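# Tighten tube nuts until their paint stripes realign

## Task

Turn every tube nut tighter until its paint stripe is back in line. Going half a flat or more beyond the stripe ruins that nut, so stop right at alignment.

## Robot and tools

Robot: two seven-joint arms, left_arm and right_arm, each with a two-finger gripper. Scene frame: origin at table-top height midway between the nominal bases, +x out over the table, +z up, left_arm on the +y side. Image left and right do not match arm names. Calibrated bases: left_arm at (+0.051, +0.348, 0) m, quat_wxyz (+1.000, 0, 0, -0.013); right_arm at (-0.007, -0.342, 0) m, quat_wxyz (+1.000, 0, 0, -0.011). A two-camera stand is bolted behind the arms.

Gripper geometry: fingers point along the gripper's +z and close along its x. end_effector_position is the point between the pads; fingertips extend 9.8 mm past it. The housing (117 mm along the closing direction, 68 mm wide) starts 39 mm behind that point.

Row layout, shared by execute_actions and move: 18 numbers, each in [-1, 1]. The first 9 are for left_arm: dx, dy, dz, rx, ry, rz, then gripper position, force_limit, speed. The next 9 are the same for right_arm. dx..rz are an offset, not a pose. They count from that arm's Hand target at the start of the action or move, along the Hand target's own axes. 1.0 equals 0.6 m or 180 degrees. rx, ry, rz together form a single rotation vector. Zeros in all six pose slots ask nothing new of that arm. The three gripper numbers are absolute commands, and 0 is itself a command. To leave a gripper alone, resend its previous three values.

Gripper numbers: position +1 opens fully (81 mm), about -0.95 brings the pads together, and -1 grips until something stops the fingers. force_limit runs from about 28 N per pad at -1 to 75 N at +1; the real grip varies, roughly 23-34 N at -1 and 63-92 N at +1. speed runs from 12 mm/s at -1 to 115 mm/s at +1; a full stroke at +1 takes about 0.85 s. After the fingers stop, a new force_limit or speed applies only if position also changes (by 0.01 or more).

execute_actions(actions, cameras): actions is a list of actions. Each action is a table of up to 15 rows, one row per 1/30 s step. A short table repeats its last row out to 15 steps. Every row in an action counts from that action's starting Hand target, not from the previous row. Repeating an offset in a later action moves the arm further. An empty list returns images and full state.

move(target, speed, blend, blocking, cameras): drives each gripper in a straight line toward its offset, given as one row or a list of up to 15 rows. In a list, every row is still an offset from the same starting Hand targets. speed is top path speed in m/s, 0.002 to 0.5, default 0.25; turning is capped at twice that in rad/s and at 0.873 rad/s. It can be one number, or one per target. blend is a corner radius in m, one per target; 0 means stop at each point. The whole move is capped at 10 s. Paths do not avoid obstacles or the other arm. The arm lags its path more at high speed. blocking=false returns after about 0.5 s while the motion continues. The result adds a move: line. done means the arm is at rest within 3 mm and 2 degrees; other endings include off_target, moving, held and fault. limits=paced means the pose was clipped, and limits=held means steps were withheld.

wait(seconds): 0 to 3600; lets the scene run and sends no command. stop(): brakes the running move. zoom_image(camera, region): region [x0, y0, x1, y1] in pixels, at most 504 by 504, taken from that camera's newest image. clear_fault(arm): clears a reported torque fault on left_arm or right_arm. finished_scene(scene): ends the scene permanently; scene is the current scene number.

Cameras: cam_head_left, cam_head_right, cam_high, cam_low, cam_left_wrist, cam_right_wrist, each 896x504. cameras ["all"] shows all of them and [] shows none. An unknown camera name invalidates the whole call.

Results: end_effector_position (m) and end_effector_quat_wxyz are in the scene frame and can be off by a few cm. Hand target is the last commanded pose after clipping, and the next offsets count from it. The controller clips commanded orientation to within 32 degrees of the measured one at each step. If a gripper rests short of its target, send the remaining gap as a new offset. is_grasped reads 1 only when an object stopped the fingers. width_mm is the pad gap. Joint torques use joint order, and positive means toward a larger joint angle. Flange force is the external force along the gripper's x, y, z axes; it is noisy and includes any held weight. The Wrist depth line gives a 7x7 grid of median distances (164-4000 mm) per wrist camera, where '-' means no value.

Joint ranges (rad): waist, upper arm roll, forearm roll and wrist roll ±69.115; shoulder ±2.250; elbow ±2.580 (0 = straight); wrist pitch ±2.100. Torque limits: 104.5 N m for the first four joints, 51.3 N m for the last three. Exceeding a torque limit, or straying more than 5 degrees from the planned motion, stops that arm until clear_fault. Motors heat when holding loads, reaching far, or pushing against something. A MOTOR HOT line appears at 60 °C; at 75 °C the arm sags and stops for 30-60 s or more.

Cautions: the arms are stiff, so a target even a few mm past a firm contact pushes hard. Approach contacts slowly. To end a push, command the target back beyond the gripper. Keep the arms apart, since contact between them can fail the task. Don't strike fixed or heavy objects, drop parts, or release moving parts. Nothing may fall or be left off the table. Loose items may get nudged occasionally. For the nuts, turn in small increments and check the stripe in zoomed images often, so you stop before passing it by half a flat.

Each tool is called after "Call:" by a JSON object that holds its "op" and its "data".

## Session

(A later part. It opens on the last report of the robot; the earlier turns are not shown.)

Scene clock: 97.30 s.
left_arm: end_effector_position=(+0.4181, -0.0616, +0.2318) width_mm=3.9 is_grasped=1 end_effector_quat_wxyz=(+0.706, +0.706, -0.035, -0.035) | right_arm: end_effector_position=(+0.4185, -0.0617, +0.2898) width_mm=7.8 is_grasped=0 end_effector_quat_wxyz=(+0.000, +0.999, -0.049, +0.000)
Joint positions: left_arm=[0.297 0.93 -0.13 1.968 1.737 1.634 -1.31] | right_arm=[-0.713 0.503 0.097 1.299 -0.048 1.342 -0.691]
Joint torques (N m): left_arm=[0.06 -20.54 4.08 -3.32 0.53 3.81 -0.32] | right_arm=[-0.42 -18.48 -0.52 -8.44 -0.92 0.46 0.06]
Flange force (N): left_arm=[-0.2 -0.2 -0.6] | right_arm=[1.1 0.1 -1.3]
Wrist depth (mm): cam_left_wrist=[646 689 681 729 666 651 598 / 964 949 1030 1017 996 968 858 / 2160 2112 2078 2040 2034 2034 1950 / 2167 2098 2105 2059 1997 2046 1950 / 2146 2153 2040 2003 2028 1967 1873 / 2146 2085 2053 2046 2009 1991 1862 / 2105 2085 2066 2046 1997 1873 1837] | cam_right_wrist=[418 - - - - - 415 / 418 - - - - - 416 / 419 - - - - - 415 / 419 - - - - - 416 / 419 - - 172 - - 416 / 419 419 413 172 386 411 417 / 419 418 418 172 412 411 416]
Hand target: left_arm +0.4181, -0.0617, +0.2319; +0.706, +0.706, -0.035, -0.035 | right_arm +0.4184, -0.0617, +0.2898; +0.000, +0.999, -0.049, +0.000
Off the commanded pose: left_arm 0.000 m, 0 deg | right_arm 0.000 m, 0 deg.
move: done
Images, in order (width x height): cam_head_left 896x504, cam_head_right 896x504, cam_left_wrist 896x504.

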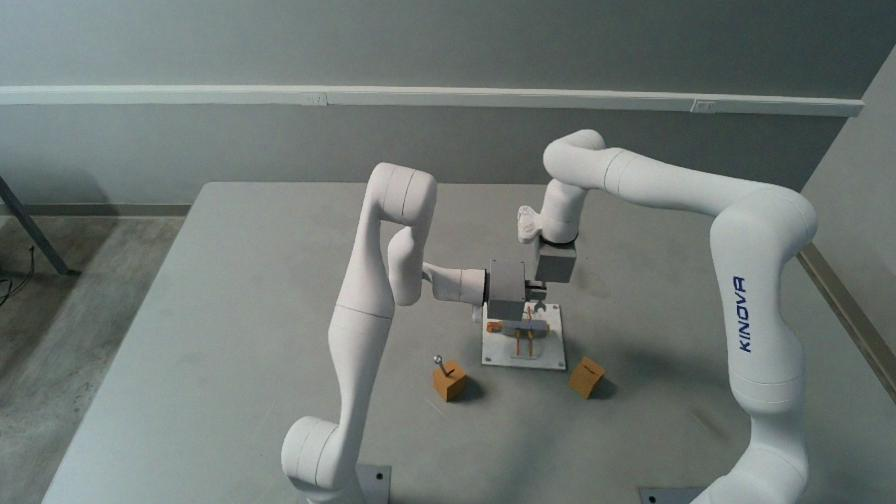

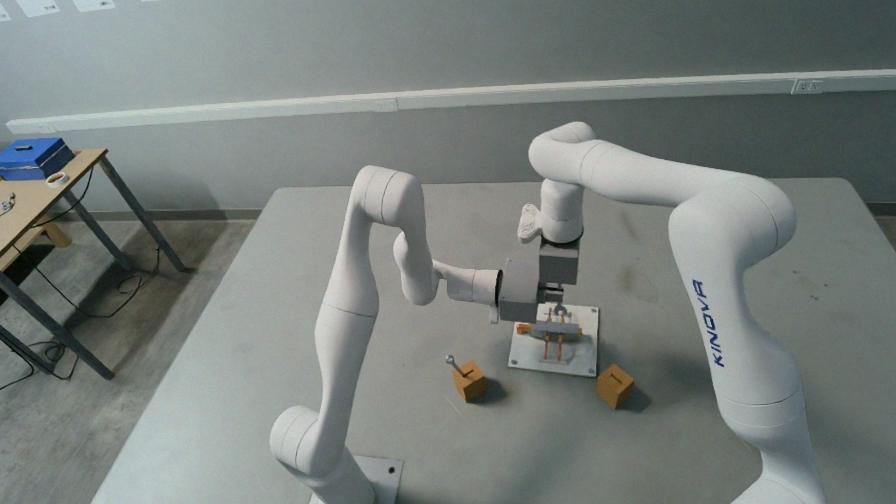

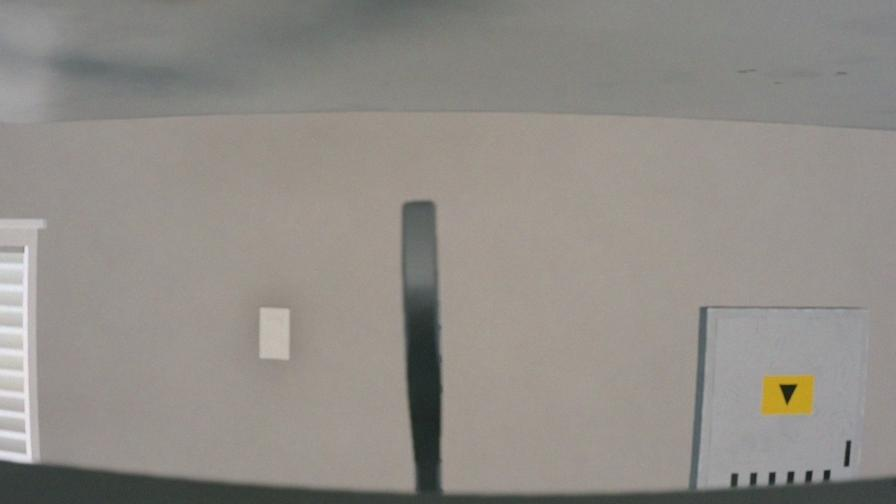

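Call:
{"op": "move", "data": {"target": [0,0,0,0,0,0,-1,-1,-0.6,0,0,0,0,0,0,0,0,0]}}

Call:
{"op": "move", "data": {"target": [0,0,0,0,0,0,-0.98,0,-0.6,0,0,0.03,0,0,0,0,0,0], "speed": 0.1, "cameras": ["cam_left_wrist","cam_head_right","cam_low"]}}

Call:
{"op": "zoom_image", "data": {"camera": "cam_low", "region": [380, 150, 460, 230]}}

Scene clock: 98.93 s.
left_arm: end_effector_position=(+0.4180, -0.0617, +0.2318) width_mm=3.3 is_grasped=1 end_effector_quat_wxyz=(+0.706, +0.706, -0.035, -0.035) | right_arm: end_effector_position=(+0.4184, -0.0617, +0.2898) width_mm=39.5 is_grasped=0 end_effector_quat_wxyz=(+0.000, +0.999, -0.049, +0.000)
Joint positions: left_arm=[0.297 0.93 -0.129 1.968 1.737 1.634 -1.31] | right_arm=[-0.713 0.503 0.097 1.3 -0.048 1.342 -0.691]
Joint torques (N m): left_arm=[-0.2 -19.61 3.9 -2.73 0.61 3.57 0.35] | right_arm=[-0.58 -19.32 -0.4 -8.83 -0.52 0.11 0.06]
Flange force (N): left_arm=[-0.8 0.5 -0.6] | right_arm=[2.2 -0.3 -0.9]
Wrist depth (mm): cam_left_wrist=[647 684 685 732 665 650 601 / 957 947 1026 1028 985 974 859 / 2132 2105 2085 2098 2009 1985 1944 / 2146 2118 2040 2072 2028 2009 1962 / 2132 2112 2078 2059 2028 1973 1847 / 2132 2098 2028 2021 2034 1884 1837 / 2132 2092 2021 2009 2003 1873 1837] | cam_right_wrist=[418 - - - - - 415 / 419 - - - - - 415 / 419 - - - - - 415 / 418 - - - - - 416 / 418 - - 172 - - 415 / 419 419 412 172 381 411 415 / 419 417 418 172 411 412 417]
Hand target: left_arm +0.4181, -0.0617, +0.2318; +0.706, +0.706, -0.035, -0.035 | right_arm +0.4184, -0.0617, +0.2898; +0.000, +0.999, -0.049, +0.000
Off the commanded pose: left_arm 0.000 m, 0 deg | right_arm 0.000 m, 0 deg.
move: done

Scene clock: 99.47 s.
left_arm: end_effector_position=(+0.4180, -0.0616, +0.2312) width_mm=3.0 is_grasped=1 end_effector_quat_wxyz=(+0.706, +0.707, -0.035, -0.036) | right_arm: end_effector_position=(+0.4184, -0.0617, +0.2720) width_mm=39.5 is_grasped=0 end_effector_quat_wxyz=(+0.000, +0.999, -0.049, +0.000)
Joint positions: left_arm=[0.297 0.931 -0.129 1.968 1.736 1.634 -1.31] | right_arm=[-0.712 0.514 0.095 1.34 -0.048 1.29 -0.69]
Joint torques (N m): left_arm=[0.78 -57.1 20.84 -11.2 5.38 27.32 0.33] | right_arm=[0.58 21.24 -0.99 14.26 0.22 -0.59 0.08]
Flange force (N): left_arm=[2.9 -77.9 2.3] | right_arm=[-2.4 0.4 -80.2]
Wrist depth (mm): cam_left_wrist=[618 651 644 682 625 608 559 / 903 879 947 940 905 882 792 / 2167 2085 2105 2078 2028 2009 1967 / 2160 2105 2066 2085 2040 1991 1985 / 2132 2072 2085 2066 2003 1967 1911 / 2146 2112 2053 2034 2028 1873 1837 / 2112 2092 2072 2034 2034 1873 1862] | cam_right_wrist=[- - - - - - - / - - - - - - - / - - - - - - - / - - - - - - - / - - - - - - - / 403 402 - - - 397 403 / 404 403 404 - 359 398 403]
Hand target: left_arm +0.4181, -0.0617, +0.2319; +0.706, +0.706, -0.035, -0.035 | right_arm +0.4184, -0.0617, +0.2718; +0.000, +0.999, -0.049, +0.000
Off the commanded pose: left_arm 0.001 m, 0 deg | right_arm 0.000 m, 0 deg.
TORQUE WARNING: the torque sensor of joint 2 (shoulder) of the left arm reached its warning level (56.7 N m). A warning alone does not stop the arm.
move: done
Images, in order (width x height): cam_head_right 896x504, cam_low 896x504, cam_left_wrist 896x504.

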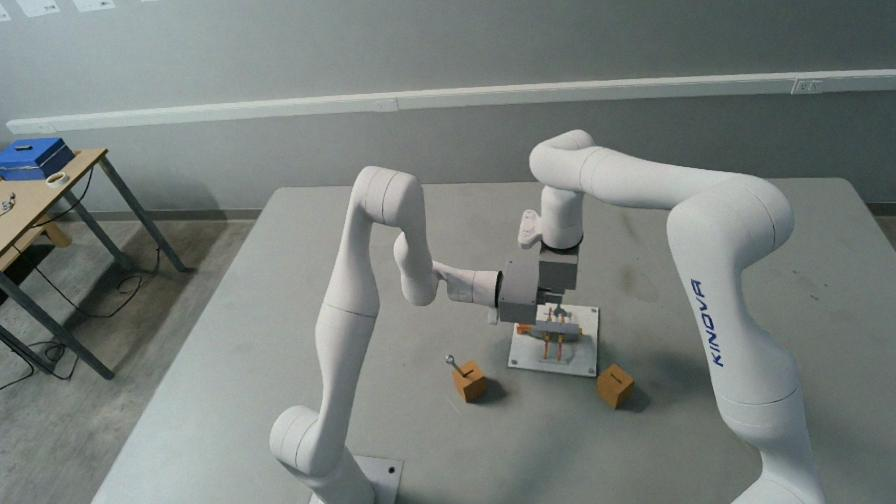

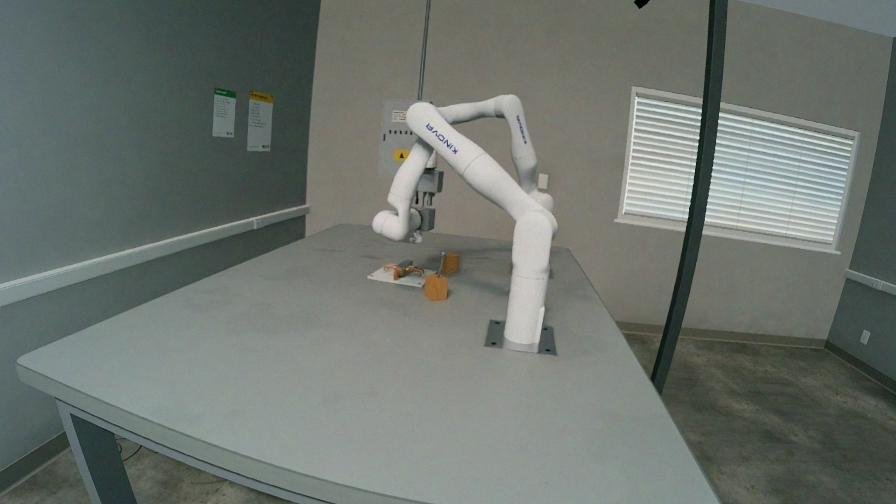

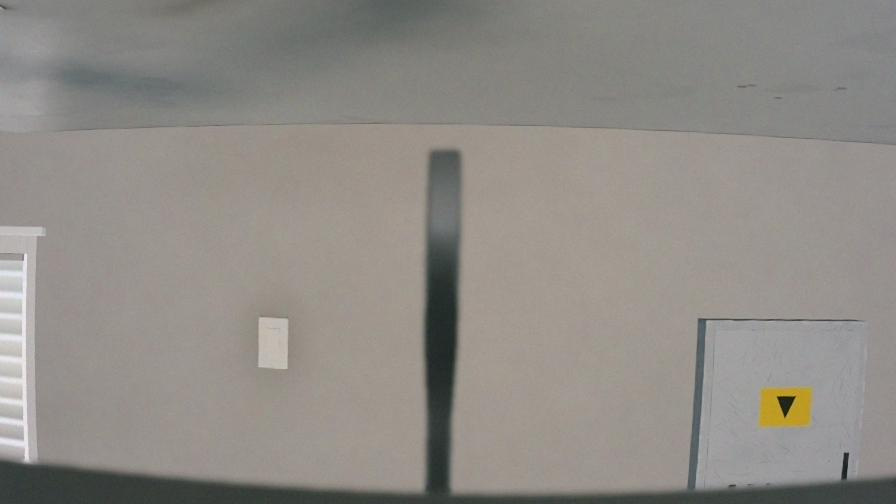

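Scaled by 6.300 from the camera's image (finer frame: 1280x720).

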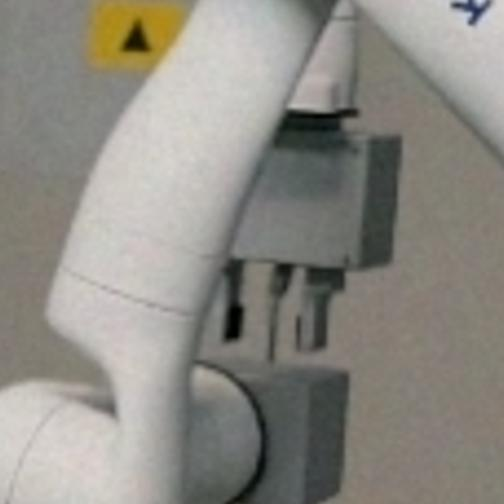

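Call:
{"op": "move", "data": {"target": [0,0,0,0,0,0,-0.98,0,-0.6,0,0,-0.004,0,0,0,0,0,0], "speed": 0.05}}

Call:
{"op": "move", "data": {"target": [0,0,0,0,0,0,-0.98,0,-0.6,0,0,0,0,0,0,-1,-1,-0.6], "cameras": ["cam_left_wrist","cam_head_right","cam_low"]}}

Call:
{"op": "zoom_image", "data": {"camera": "cam_low", "region": [400, 170, 450, 230]}}

Scene clock: 100.73 s.
left_arm: end_effector_position=(+0.4181, -0.0617, +0.2322) width_mm=3.0 is_grasped=1 end_effector_quat_wxyz=(+0.706, +0.706, -0.036, -0.035) | right_arm: end_effector_position=(+0.4184, -0.0617, +0.2742) width_mm=39.5 is_grasped=0 end_effector_quat_wxyz=(+0.000, +0.999, -0.049, +0.000)
Joint positions: left_arm=[0.297 0.929 -0.129 1.968 1.737 1.634 -1.31] | right_arm=[-0.712 0.513 0.095 1.335 -0.048 1.297 -0.691]
Joint torques (N m): left_arm=[0.46 -52.01 18.26 -10.1 4.84 24.02 0.37] | right_arm=[0.47 15.62 -0.96 11.24 0.12 -0.43 0.05]
Flange force (N): left_arm=[2.1 -67.4 2.1] | right_arm=[-1.4 0.0 -69.4]
Wrist depth (mm): cam_left_wrist=[627 658 656 696 642 619 574 / 920 905 987 968 935 915 809 / 2132 2125 2078 2034 2053 1991 2003 / 2118 2118 2092 2015 2015 1956 1979 / 2146 2078 2053 2040 2015 1997 1868 / 2160 2078 2072 2034 2046 1889 1884 / 2112 2112 2078 2059 1997 1889 1837] | cam_right_wrist=[- - - - - - - / - - - - - - - / - - - - - - - / - - - - - - - / - - - - - - - / 405 405 - - - 399 405 / 406 407 405 - 361 399 405]
Hand target: left_arm +0.4181, -0.0617, +0.2318; +0.706, +0.706, -0.035, -0.035 | right_arm +0.4184, -0.0617, +0.2742; +0.000, +0.999, -0.049, +0.000
Off the commanded pose: left_arm 0.000 m, 0 deg | right_arm 0.000 m, 0 deg.
TORQUE WARNING: the torque sensor of joint 2 (shoulder) of the left arm reached its warning level (56.7 N m). A warning alone does not stop the arm.
move: done

Scene clock: 101.93 s.
left_arm: end_effector_position=(+0.4181, -0.0616, +0.2318) width_mm=3.4 is_grasped=1 end_effector_quat_wxyz=(+0.706, +0.706, -0.035, -0.035) | right_arm: end_effector_position=(+0.4184, -0.0617, +0.2742) width_mm=7.8 is_grasped=1 end_effector_quat_wxyz=(+0.000, +0.999, -0.049, +0.000)
Joint positions: left_arm=[0.297 0.93 -0.129 1.968 1.737 1.634 -1.31] | right_arm=[-0.712 0.513 0.095 1.335 -0.048 1.297 -0.691]
Joint torques (N m): left_arm=[3.18 -49.84 18.54 -8.36 2.28 22.9 -0.82] | right_arm=[3.22 13.2 1.43 7.91 1.17 -1.53 0.05]
Flange force (N): left_arm=[10.1 -61.2 2.4] | right_arm=[-9.7 -0.3 -63.4]
Wrist depth (mm): cam_left_wrist=[629 659 653 698 641 623 574 / 923 895 975 964 935 905 808 / 2146 2105 2034 2066 2015 1991 1979 / 2132 2118 2085 2040 2009 1979 1979 / 2153 2118 2040 2015 2015 1979 1857 / 2160 2085 2040 2015 2015 1911 1842 / 2132 2092 2059 2053 2009 1889 1847] | cam_right_wrist=[- - - - - - - / - - - - - - - / - - - - - - - / - - - - - - - / - - - - - - - / 405 405 - - - 397 405 / 405 405 405 - 399 399 404]
Hand target: left_arm +0.4181, -0.0617, +0.2319; +0.706, +0.706, -0.035, -0.035 | right_arm +0.4184, -0.0617, +0.2742; +0.000, +0.999, -0.049, +0.000
Off the commanded pose: left_arm 0.000 m, 0 deg | right_arm 0.000 m, 0 deg.
move: done
Images, in order (width x height): cam_head_right 896x504, cam_low 896x504, cam_left_wrist 896x504.

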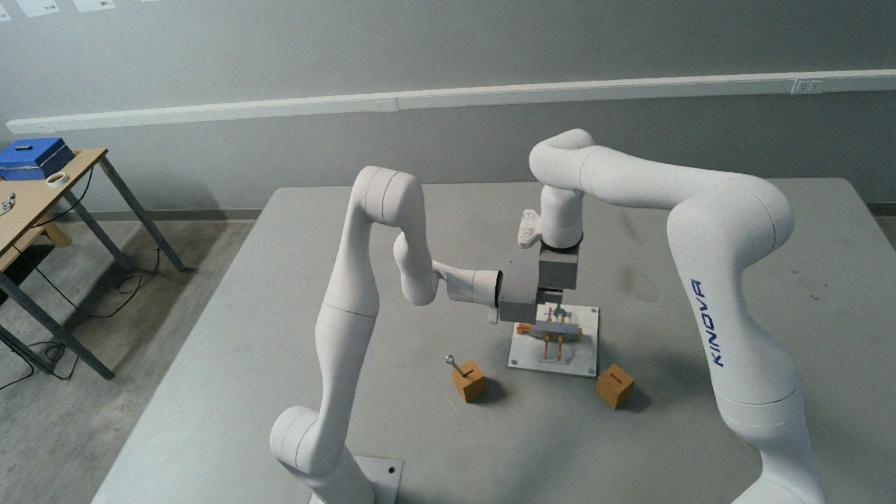

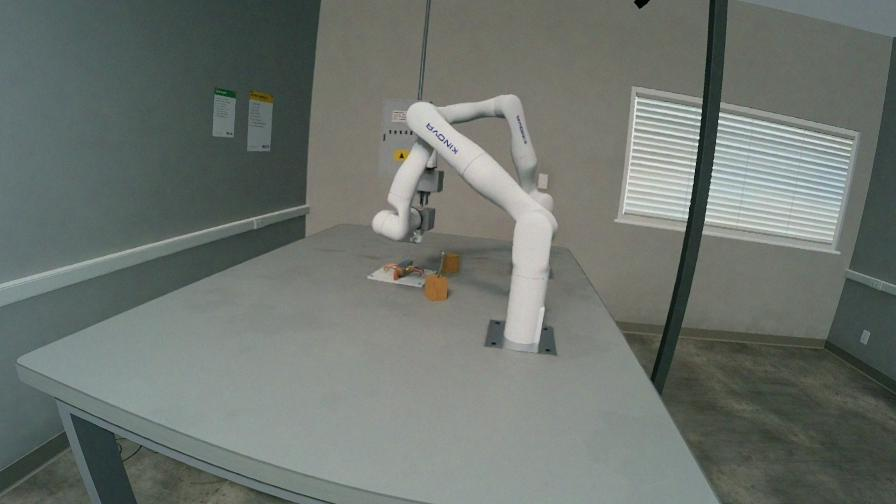

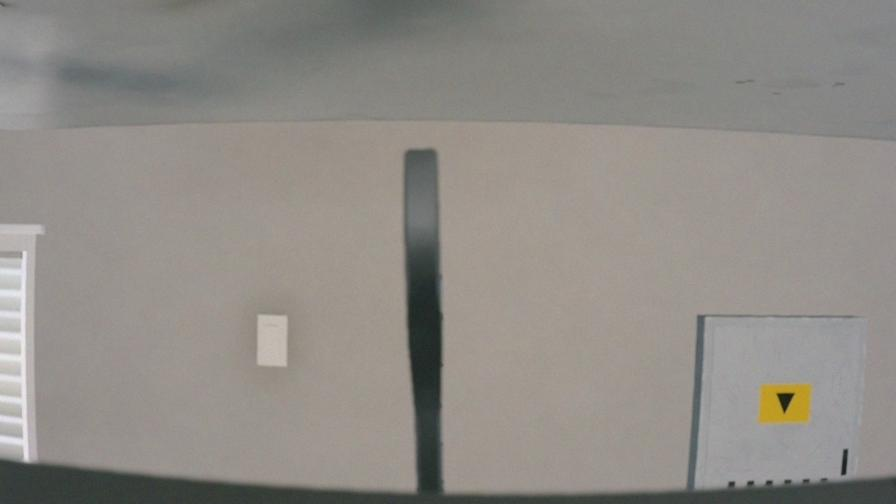

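Scaled by 8.400 from the camera's image (finer frame: 1280x720).

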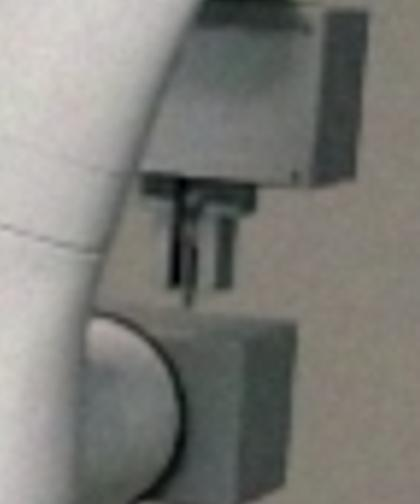

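Call:
{"op": "move", "data": {"target": [0,0,0,0,0,0,-0.98,0,-0.6,0,0,0,0,0,0,0,0,0]}}

Call:
{"op": "move", "data": {"target": [0,0,0,0,0,0,-0.98,0,-0.6,0,0,-0.043,0,0.045,0,0,0,0], "speed": 0.08, "cameras": ["cam_left_wrist","cam_head_right","cam_low"]}}

Call:
{"op": "zoom_image", "data": {"camera": "cam_low", "region": [400, 160, 450, 220]}}

Scene clock: 106.87 s.
left_arm: end_effector_position=(+0.4181, -0.0617, +0.2319) width_mm=3.4 is_grasped=1 end_effector_quat_wxyz=(+0.706, +0.706, -0.035, -0.035) | right_arm: end_effector_position=(+0.4184, -0.0617, +0.2742) width_mm=39.5 is_grasped=0 end_effector_quat_wxyz=(+0.000, +0.999, -0.049, +0.000)
Joint positions: left_arm=[0.297 0.93 -0.129 1.968 1.737 1.634 -1.31] | right_arm=[-0.712 0.513 0.095 1.335 -0.048 1.297 -0.691]
Joint torques (N m): left_arm=[3.98 -49.99 19.07 -7.93 1.81 23.18 -0.78] | right_arm=[3.72 13.29 1.94 7.39 1.5 -2.07 0.05]
Flange force (N): left_arm=[11.8 -61.8 2.2] | right_arm=[-11.5 -0.1 -63.8]
Wrist depth (mm): cam_left_wrist=[626 662 656 698 633 616 570 / 916 896 981 968 938 908 804 / 2174 2105 2066 2040 2003 1997 1967 / 2146 2105 2072 2046 2009 1985 1950 / 2153 2112 2078 2053 2009 1997 1847 / 2146 2181 2053 2098 1991 1962 1862 / 2160 2078 2034 2015 2040 1868 1900] | cam_right_wrist=[- - - - - - - / - - - - - - - / - - - - - - - / - - - - - - - / - - - - - - - / 405 406 - - - 399 404 / 406 405 404 - 399 398 405]
Hand target: left_arm +0.4181, -0.0617, +0.2319; +0.706, +0.706, -0.035, -0.035 | right_arm +0.4184, -0.0617, +0.2742; +0.000, +0.999, -0.049, +0.000
Off the commanded pose: left_arm 0.000 m, 0 deg | right_arm 0.000 m, 0 deg.
move: done

Scene clock: 108.07 s.
left_arm: end_effector_position=(+0.4181, -0.0617, +0.2318) width_mm=3.0 is_grasped=1 end_effector_quat_wxyz=(+0.706, +0.706, -0.035, -0.035) | right_arm: end_effector_position=(+0.4184, -0.0617, +0.3000) width_mm=39.5 is_grasped=0 end_effector_quat_wxyz=(+0.004, +0.996, -0.049, +0.070)
Joint positions: left_arm=[0.297 0.93 -0.13 1.968 1.737 1.635 -1.31] | right_arm=[-0.793 0.425 0.124 1.403 0.049 1.214 -0.772]
Joint torques (N m): left_arm=[-0.25 -19.64 3.95 -2.69 0.61 3.6 0.41] | right_arm=[-0.58 -18 -0.21 -9.24 -0.22 -0.23 0.04]
Flange force (N): left_arm=[-0.8 0.3 -0.5] | right_arm=[1.6 0.0 -0.3]
Wrist depth (mm): cam_left_wrist=[650 689 686 734 662 649 599 / 967 947 1036 1033 990 974 858 / 2160 2092 2053 2072 1985 1979 1944 / 2146 2118 2078 2078 2053 1979 1956 / 2125 2125 2072 2040 1985 1956 1847 / 2118 2112 2034 2009 2003 1868 1857 / 2139 2098 2053 2066 2009 1862 1847] | cam_right_wrist=[- - - - 166 168 460 / - - - - 166 168 460 / - - - - 166 168 460 / - - - - 166 168 461 / - - - 182 167 439 459 / 405 414 180 183 435 450 458 / 406 413 - 183 435 451 462]
Hand target: left_arm +0.4181, -0.0617, +0.2319; +0.706, +0.706, -0.035, -0.035 | right_arm +0.4184, -0.0617, +0.3000; +0.004, +0.996, -0.049, +0.070
Off the commanded pose: left_arm 0.000 m, 0 deg | right_arm 0.000 m, 0 deg.
move: done
Images, in order (width x height): cam_head_right 896x504, cam_low 896x504, cam_left_wrist 896x504.

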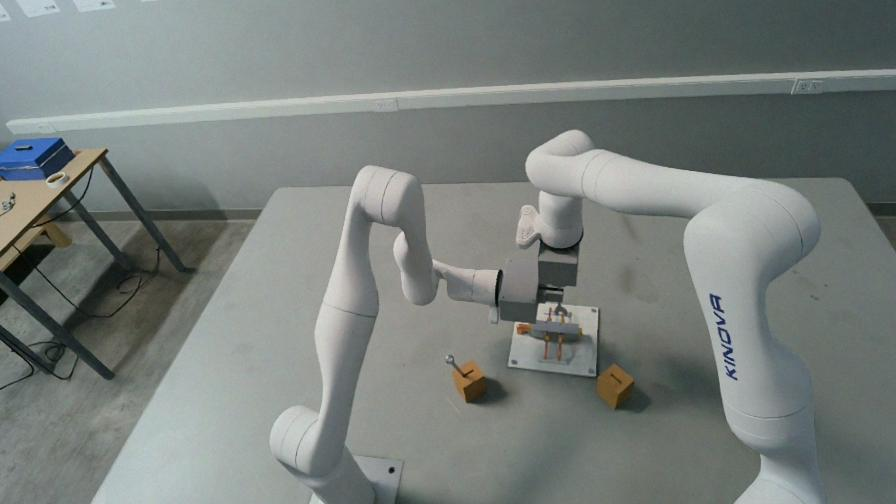

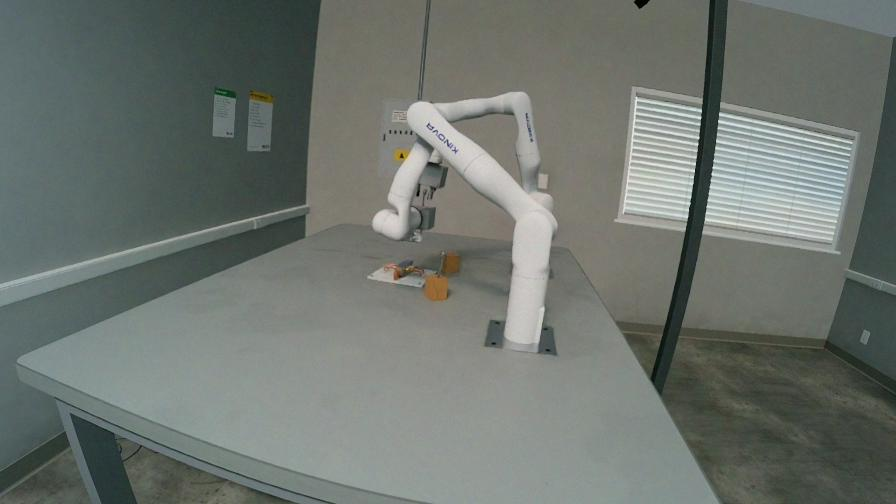

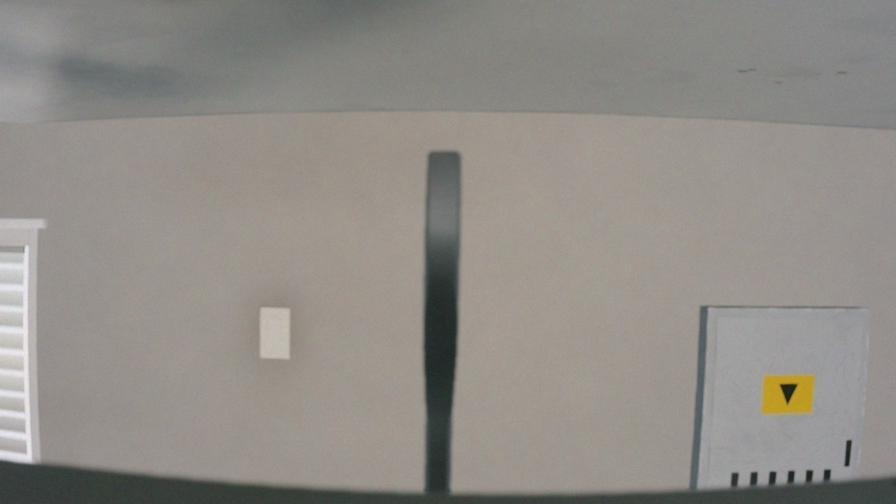

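Scaled by 8.400 from the camera's image (finer frame: 1280x720).

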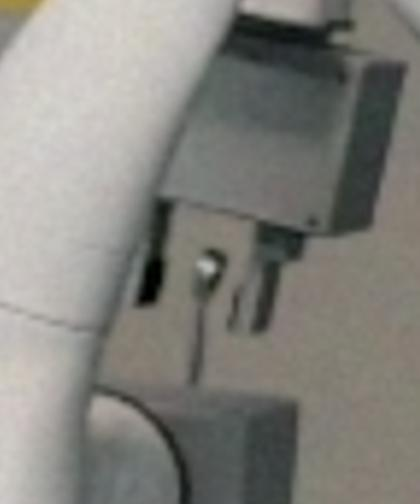

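Call:
{"op": "move", "data": {"target": [0,0,0,0,0,0,-0.98,0,-0.6,0,0,0,0,0,0,-1,-1,-0.6], "cameras": ["cam_left_wrist","cam_low"]}}

Call:
{"op": "zoom_image", "data": {"camera": "cam_low", "region": [400, 160, 450, 220]}}

Scene clock: 109.57 s.
left_arm: end_effector_position=(+0.4182, -0.0616, +0.2318) width_mm=3.0 is_grasped=1 end_effector_quat_wxyz=(+0.706, +0.706, -0.035, -0.035) | right_arm: end_effector_position=(+0.4183, -0.0617, +0.3000) width_mm=7.7 is_grasped=1 end_effector_quat_wxyz=(+0.004, +0.996, -0.048, +0.070)
Joint positions: left_arm=[0.297 0.93 -0.13 1.968 1.737 1.635 -1.31] | right_arm=[-0.793 0.425 0.124 1.403 0.049 1.214 -0.772]
Joint torques (N m): left_arm=[3.27 -18.98 5.42 -0.65 -2.13 3.82 -0.49] | right_arm=[2.88 -18.88 2.92 -12.3 1.68 -2.14 0.02]
Flange force (N): left_arm=[9.1 2.5 -0.3] | right_arm=[-8.7 -0.4 0.4]
Wrist depth (mm): cam_left_wrist=[646 683 684 736 670 649 598 / 961 949 1036 1025 991 979 866 / 2125 2098 2040 2015 2034 1973 1927 / 2139 2112 2059 2078 1997 1967 1956 / 2125 2092 2046 2046 2015 2015 1852 / 2125 2125 2066 2046 2021 1997 1862 / 2125 2118 2066 2021 2009 1857 1857] | cam_right_wrist=[401 - - - 166 168 459 / 402 - - - 166 168 458 / 404 - - - 166 168 460 / 403 - - - 166 168 462 / 400 - - - 167 169 459 / 406 413 180 184 433 450 459 / 406 415 414 183 436 452 463]
Hand target: left_arm +0.4181, -0.0617, +0.2318; +0.706, +0.706, -0.035, -0.035 | right_arm +0.4184, -0.0617, +0.3000; +0.004, +0.996, -0.049, +0.070
Off the commanded pose: left_arm 0.000 m, 0 deg | right_arm 0.000 m, 0 deg.
move: done
Images, in order (width x height): cam_low 896x504, cam_left_wrist 896x504.

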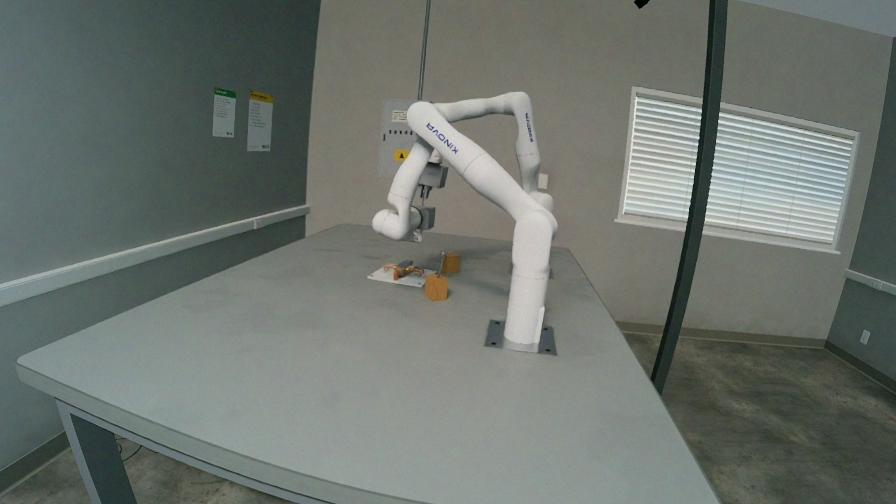

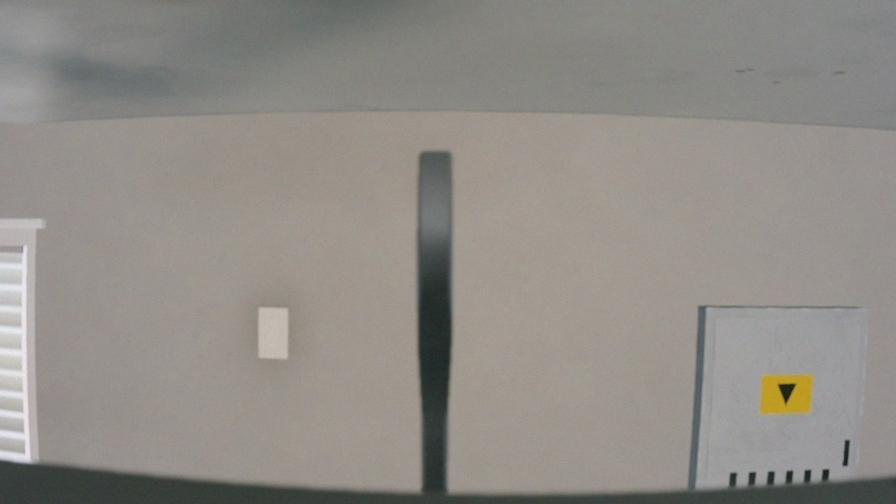

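Scaled by 8.400 from the camera's image (finer frame: 1280x720).

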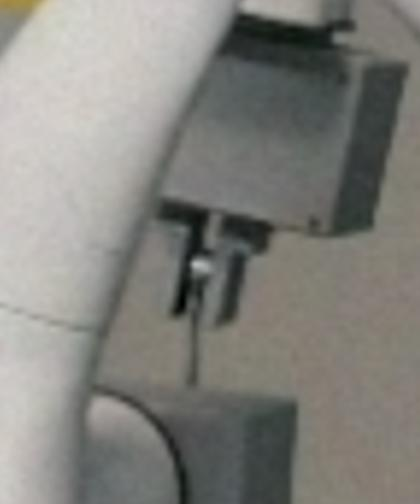

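Call:
{"op": "move", "data": {"target": [0,0,0,0,0,0,0.3,0,0.2,0,0,0,0,0,0,-1,-1,-0.6]}}

Call:
{"op": "move", "data": {"target": [[0,0,-0.1167,0,0,0,0.3,0,0.2,0,0,0,0,0,0,-1,-1,-0.6],[0,0.0683,-0.101,0.1667,0,0,0.3,0,0.2,0,0,0,0,0,0,-1,-1,-0.6]], "speed": 0.15, "cameras": ["cam_left_wrist","cam_head_left","cam_low"]}}

Scene clock: 113.07 s.
left_arm: end_effector_position=(+0.4181, -0.0617, +0.2319) width_mm=52.0 is_grasped=0 end_effector_quat_wxyz=(+0.706, +0.706, -0.035, -0.035) | right_arm: end_effector_position=(+0.4184, -0.0617, +0.3000) width_mm=7.6 is_grasped=1 end_effector_quat_wxyz=(+0.004, +0.996, -0.049, +0.070)
Joint positions: left_arm=[0.297 0.93 -0.129 1.968 1.737 1.634 -1.31] | right_arm=[-0.793 0.425 0.124 1.403 0.049 1.214 -0.772]
Joint torques (N m): left_arm=[-0.21 -19.39 3.77 -2.59 0.6 3.45 0.36] | right_arm=[-0.59 -18.3 -0.21 -9.39 -0.19 -0.26 0.06]
Flange force (N): left_arm=[-0.5 0.9 -0.5] | right_arm=[1.7 -0.1 0.1]
Wrist depth (mm): cam_left_wrist=[646 689 684 732 669 653 600 / 958 951 1034 1025 991 975 857 / 2160 2125 2098 2059 2028 1997 1950 / 2139 2092 2078 2034 1991 1979 1962 / 2139 2105 2078 2040 2028 1979 1837 / 2112 2125 2092 2021 1997 1973 1837 / 2167 2118 2046 2040 1997 1857 1822] | cam_right_wrist=[- - - - 166 168 460 / - - - - 166 168 461 / - - - - 166 169 462 / - - - - 166 169 458 / - - - - 168 448 460 / 405 178 418 399 195 451 459 / 405 411 415 421 189 451 462]
Hand target: left_arm +0.4181, -0.0617, +0.2319; +0.706, +0.706, -0.035, -0.035 | right_arm +0.4184, -0.0617, +0.3000; +0.004, +0.996, -0.049, +0.070
Off the commanded pose: left_arm 0.000 m, 0 deg | right_arm 0.000 m, 0 deg.
move: done

Scene clock: 115.87 s.
left_arm: end_effector_position=(+0.4241, -0.0014, +0.2728) width_mm=51.9 is_grasped=0 end_effector_quat_wxyz=(+0.499, +0.865, -0.043, -0.025) | right_arm: end_effector_position=(+0.4184, -0.0617, +0.3000) width_mm=7.6 is_grasped=1 end_effector_quat_wxyz=(+0.004, +0.996, -0.049, +0.070)
Joint positions: left_arm=[0.428 0.523 -0.382 1.91 1.35 1.314 -0.795] | right_arm=[-0.793 0.425 0.124 1.403 0.049 1.214 -0.772]
Joint torques (N m): left_arm=[-0.22 -16.87 1.71 -6.21 1.63 2.2 0.4] | right_arm=[-0.55 -18.25 -0.22 -9.42 -0.2 -0.25 0.05]
Flange force (N): left_arm=[-1.2 -0.1 -0.8] | right_arm=[1.5 0.0 0.2]
Wrist depth (mm): cam_left_wrist=[398 397 396 395 375 384 382 / 444 432 408 440 449 447 431 / 486 403 401 508 490 490 485 / 571 570 568 566 561 557 553 / 666 666 639 628 655 650 641 / 810 802 794 756 787 779 771 / 1031 1014 993 936 978 975 965] | cam_right_wrist=[- - - - - - - / - - - - - - - / 403 416 414 422 434 - 460 / 403 414 415 422 433 - 458 / 405 414 415 395 433 450 460 / 406 415 416 391 433 449 459 / 406 415 416 397 435 451 462]
Hand target: left_arm +0.4241, -0.0014, +0.2729; +0.499, +0.865, -0.043, -0.025 | right_arm +0.4184, -0.0617, +0.3000; +0.004, +0.996, -0.049, +0.070
Off the commanded pose: left_arm 0.000 m, 0 deg | right_arm 0.000 m, 0 deg.
move: done
Images, in order (width x height): cam_head_left 896x504, cam_low 896x504, cam_left_wrist 896x504.

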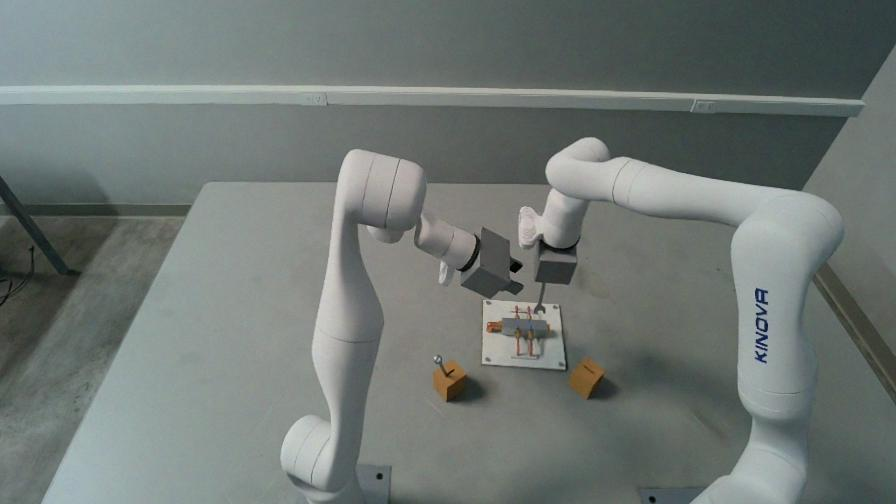

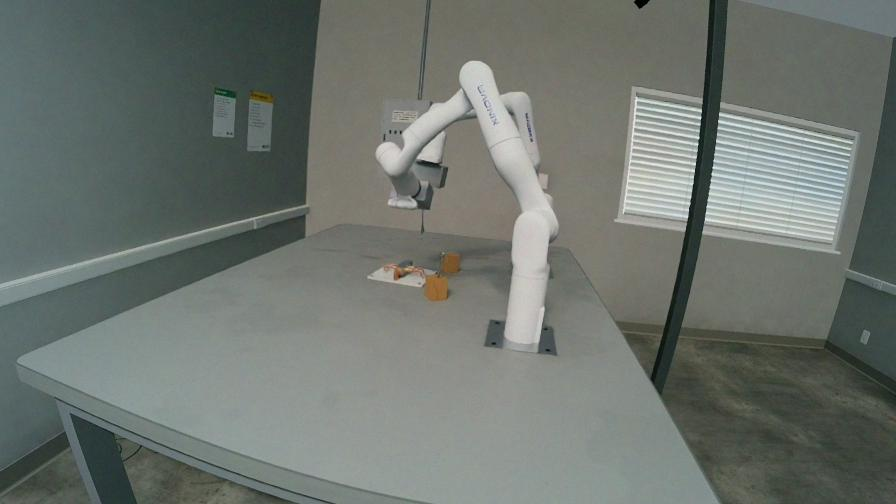

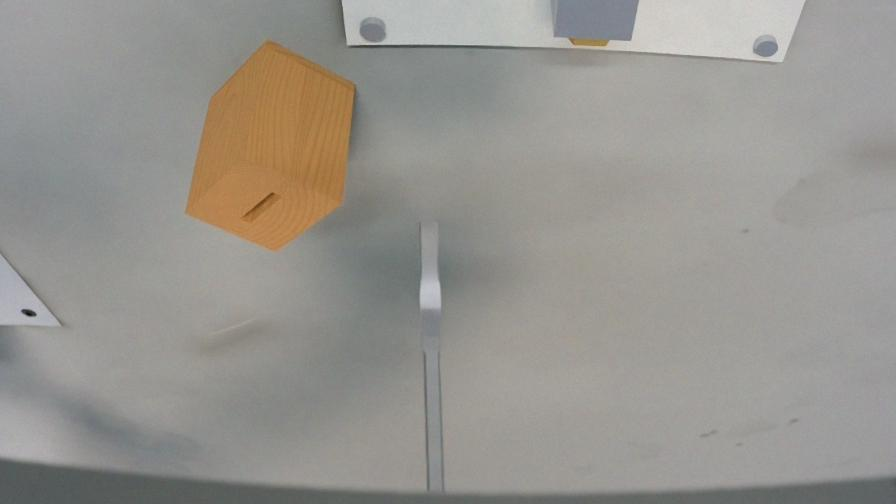

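Call:
{"op": "move", "data": {"target": [-0.006,0,0.1167,0,0,0,0.3,0,0.2,0,0,0,0,0,0,-1,-1,-0.6], "speed": 0.1, "cameras": ["cam_left_wrist","cam_head_left","cam_low","cam_head_right"]}}

Call:
{"op": "zoom_image", "data": {"camera": "cam_head_right", "region": [520, 250, 580, 320]}}

Scene clock: 117.67 s.
left_arm: end_effector_position=(+0.4148, -0.0582, +0.2396) width_mm=51.9 is_grasped=0 end_effector_quat_wxyz=(+0.499, +0.865, -0.043, -0.025) | right_arm: end_effector_position=(+0.4184, -0.0617, +0.3000) width_mm=7.6 is_grasped=1 end_effector_quat_wxyz=(+0.004, +0.996, -0.049, +0.070)
Joint positions: left_arm=[0.524 0.596 -0.329 1.915 1.477 1.204 -0.835] | right_arm=[-0.793 0.425 0.124 1.403 0.049 1.214 -0.772]
Joint torques (N m): left_arm=[-0.21 -17.76 1.85 -5.96 1.52 2.31 0.4] | right_arm=[-0.56 -18.3 -0.2 -9.39 -0.2 -0.25 0.07]
Flange force (N): left_arm=[-1.1 0.4 -1.1] | right_arm=[1.6 -0.1 0.1]
Wrist depth (mm): cam_left_wrist=[350 348 345 355 354 344 342 / 390 338 341 396 385 392 381 / 441 327 333 436 444 443 428 / 488 502 501 497 494 488 488 / 589 586 563 577 575 572 565 / 713 708 700 694 691 684 678 / 902 844 877 826 866 847 849] | cam_right_wrist=[- - - - - - - / - - - - - - - / - - - - - - - / - - - - - - - / - - - - - - - / - - - - - - - / - - - 192 178 452 464]
Hand target: left_arm +0.4148, -0.0582, +0.2396; +0.499, +0.865, -0.043, -0.025 (not the last commanded pose) | right_arm +0.4184, -0.0617, +0.3000; +0.004, +0.996, -0.049, +0.070
Off the commanded pose: left_arm 0.004 m, 0 deg | right_arm 0.000 m, 0 deg.
move: held (left_arm; a check stopped the path); limits=held
pose unreachable (left arm): on one or more control steps of this call, first in action 0 (counted from 0), this arm could not follow its commanded pose, so it was not sent that pose on those steps. It may still have moved: this result reports where it is.
cause: moving toward the commanded pose would bring a part of the arm too close to another arm (this arm's gripper and the right arm's gripper, 7 mm apart when this arm was first held).
Images, in order (width x height): cam_head_left 896x504, cam_head_right 896x504, cam_low 896x504, cam_left_wrist 896x504.

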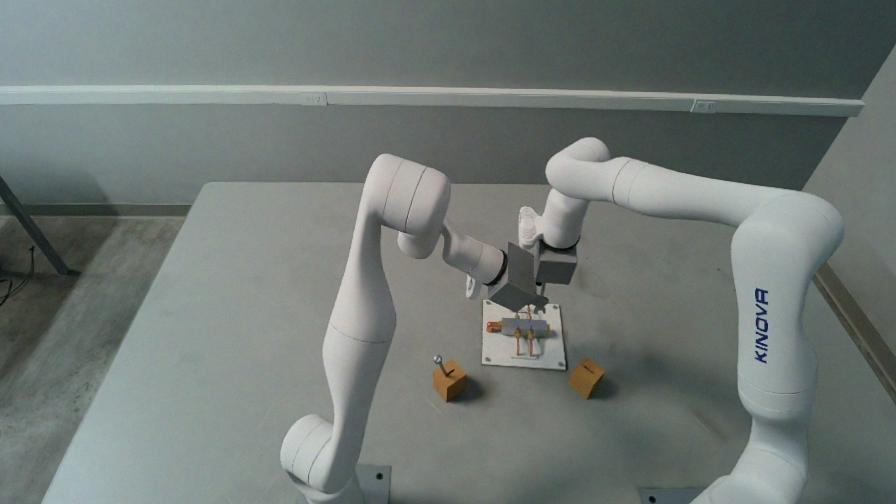

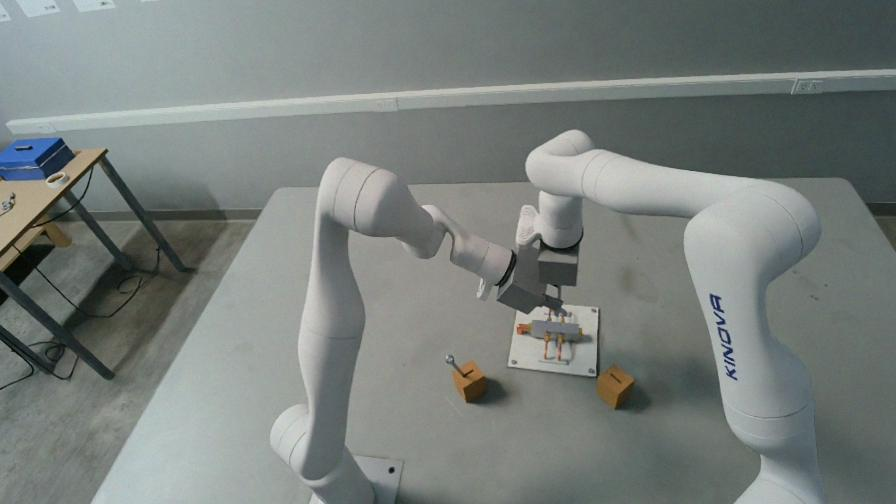

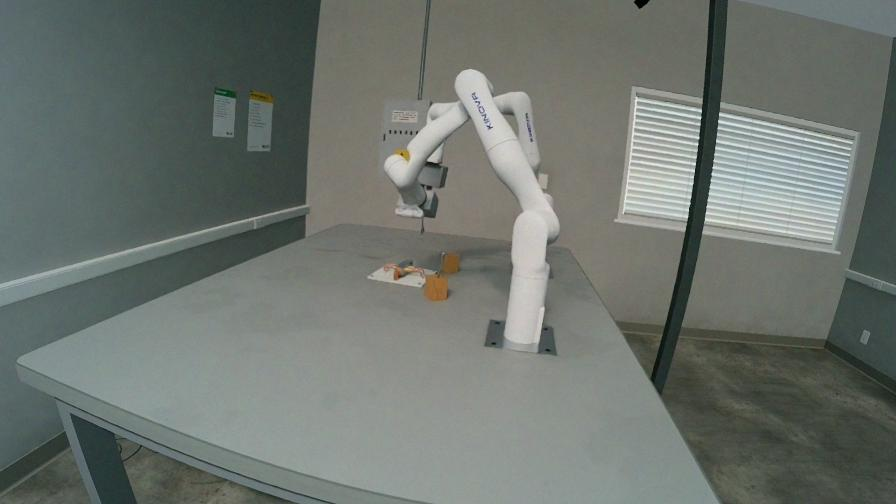

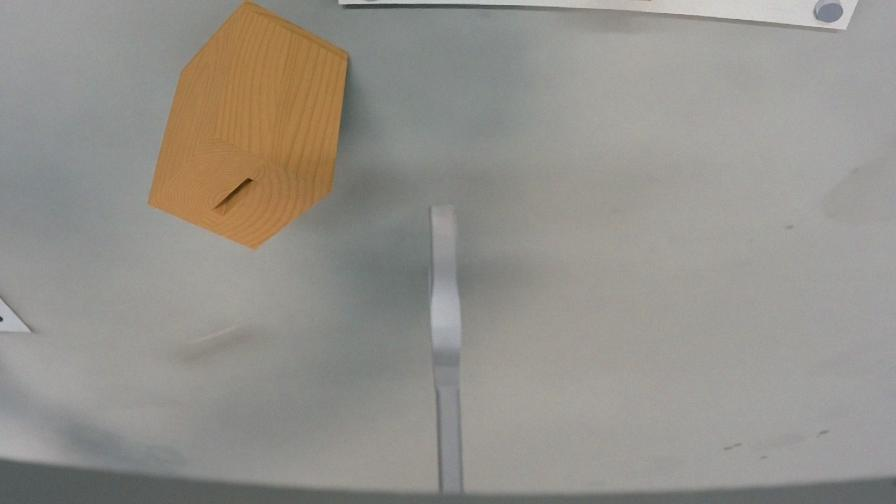

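Scaled by 7.200 from the camera's image (finer frame: 1280x720).

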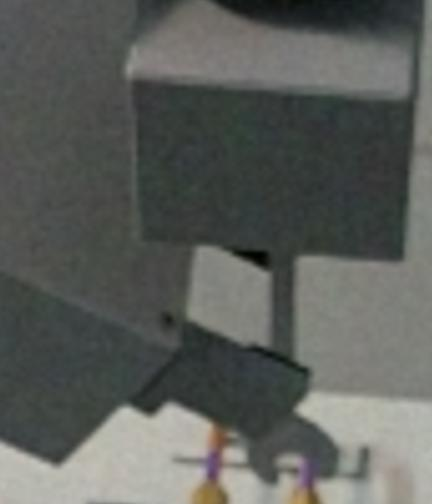

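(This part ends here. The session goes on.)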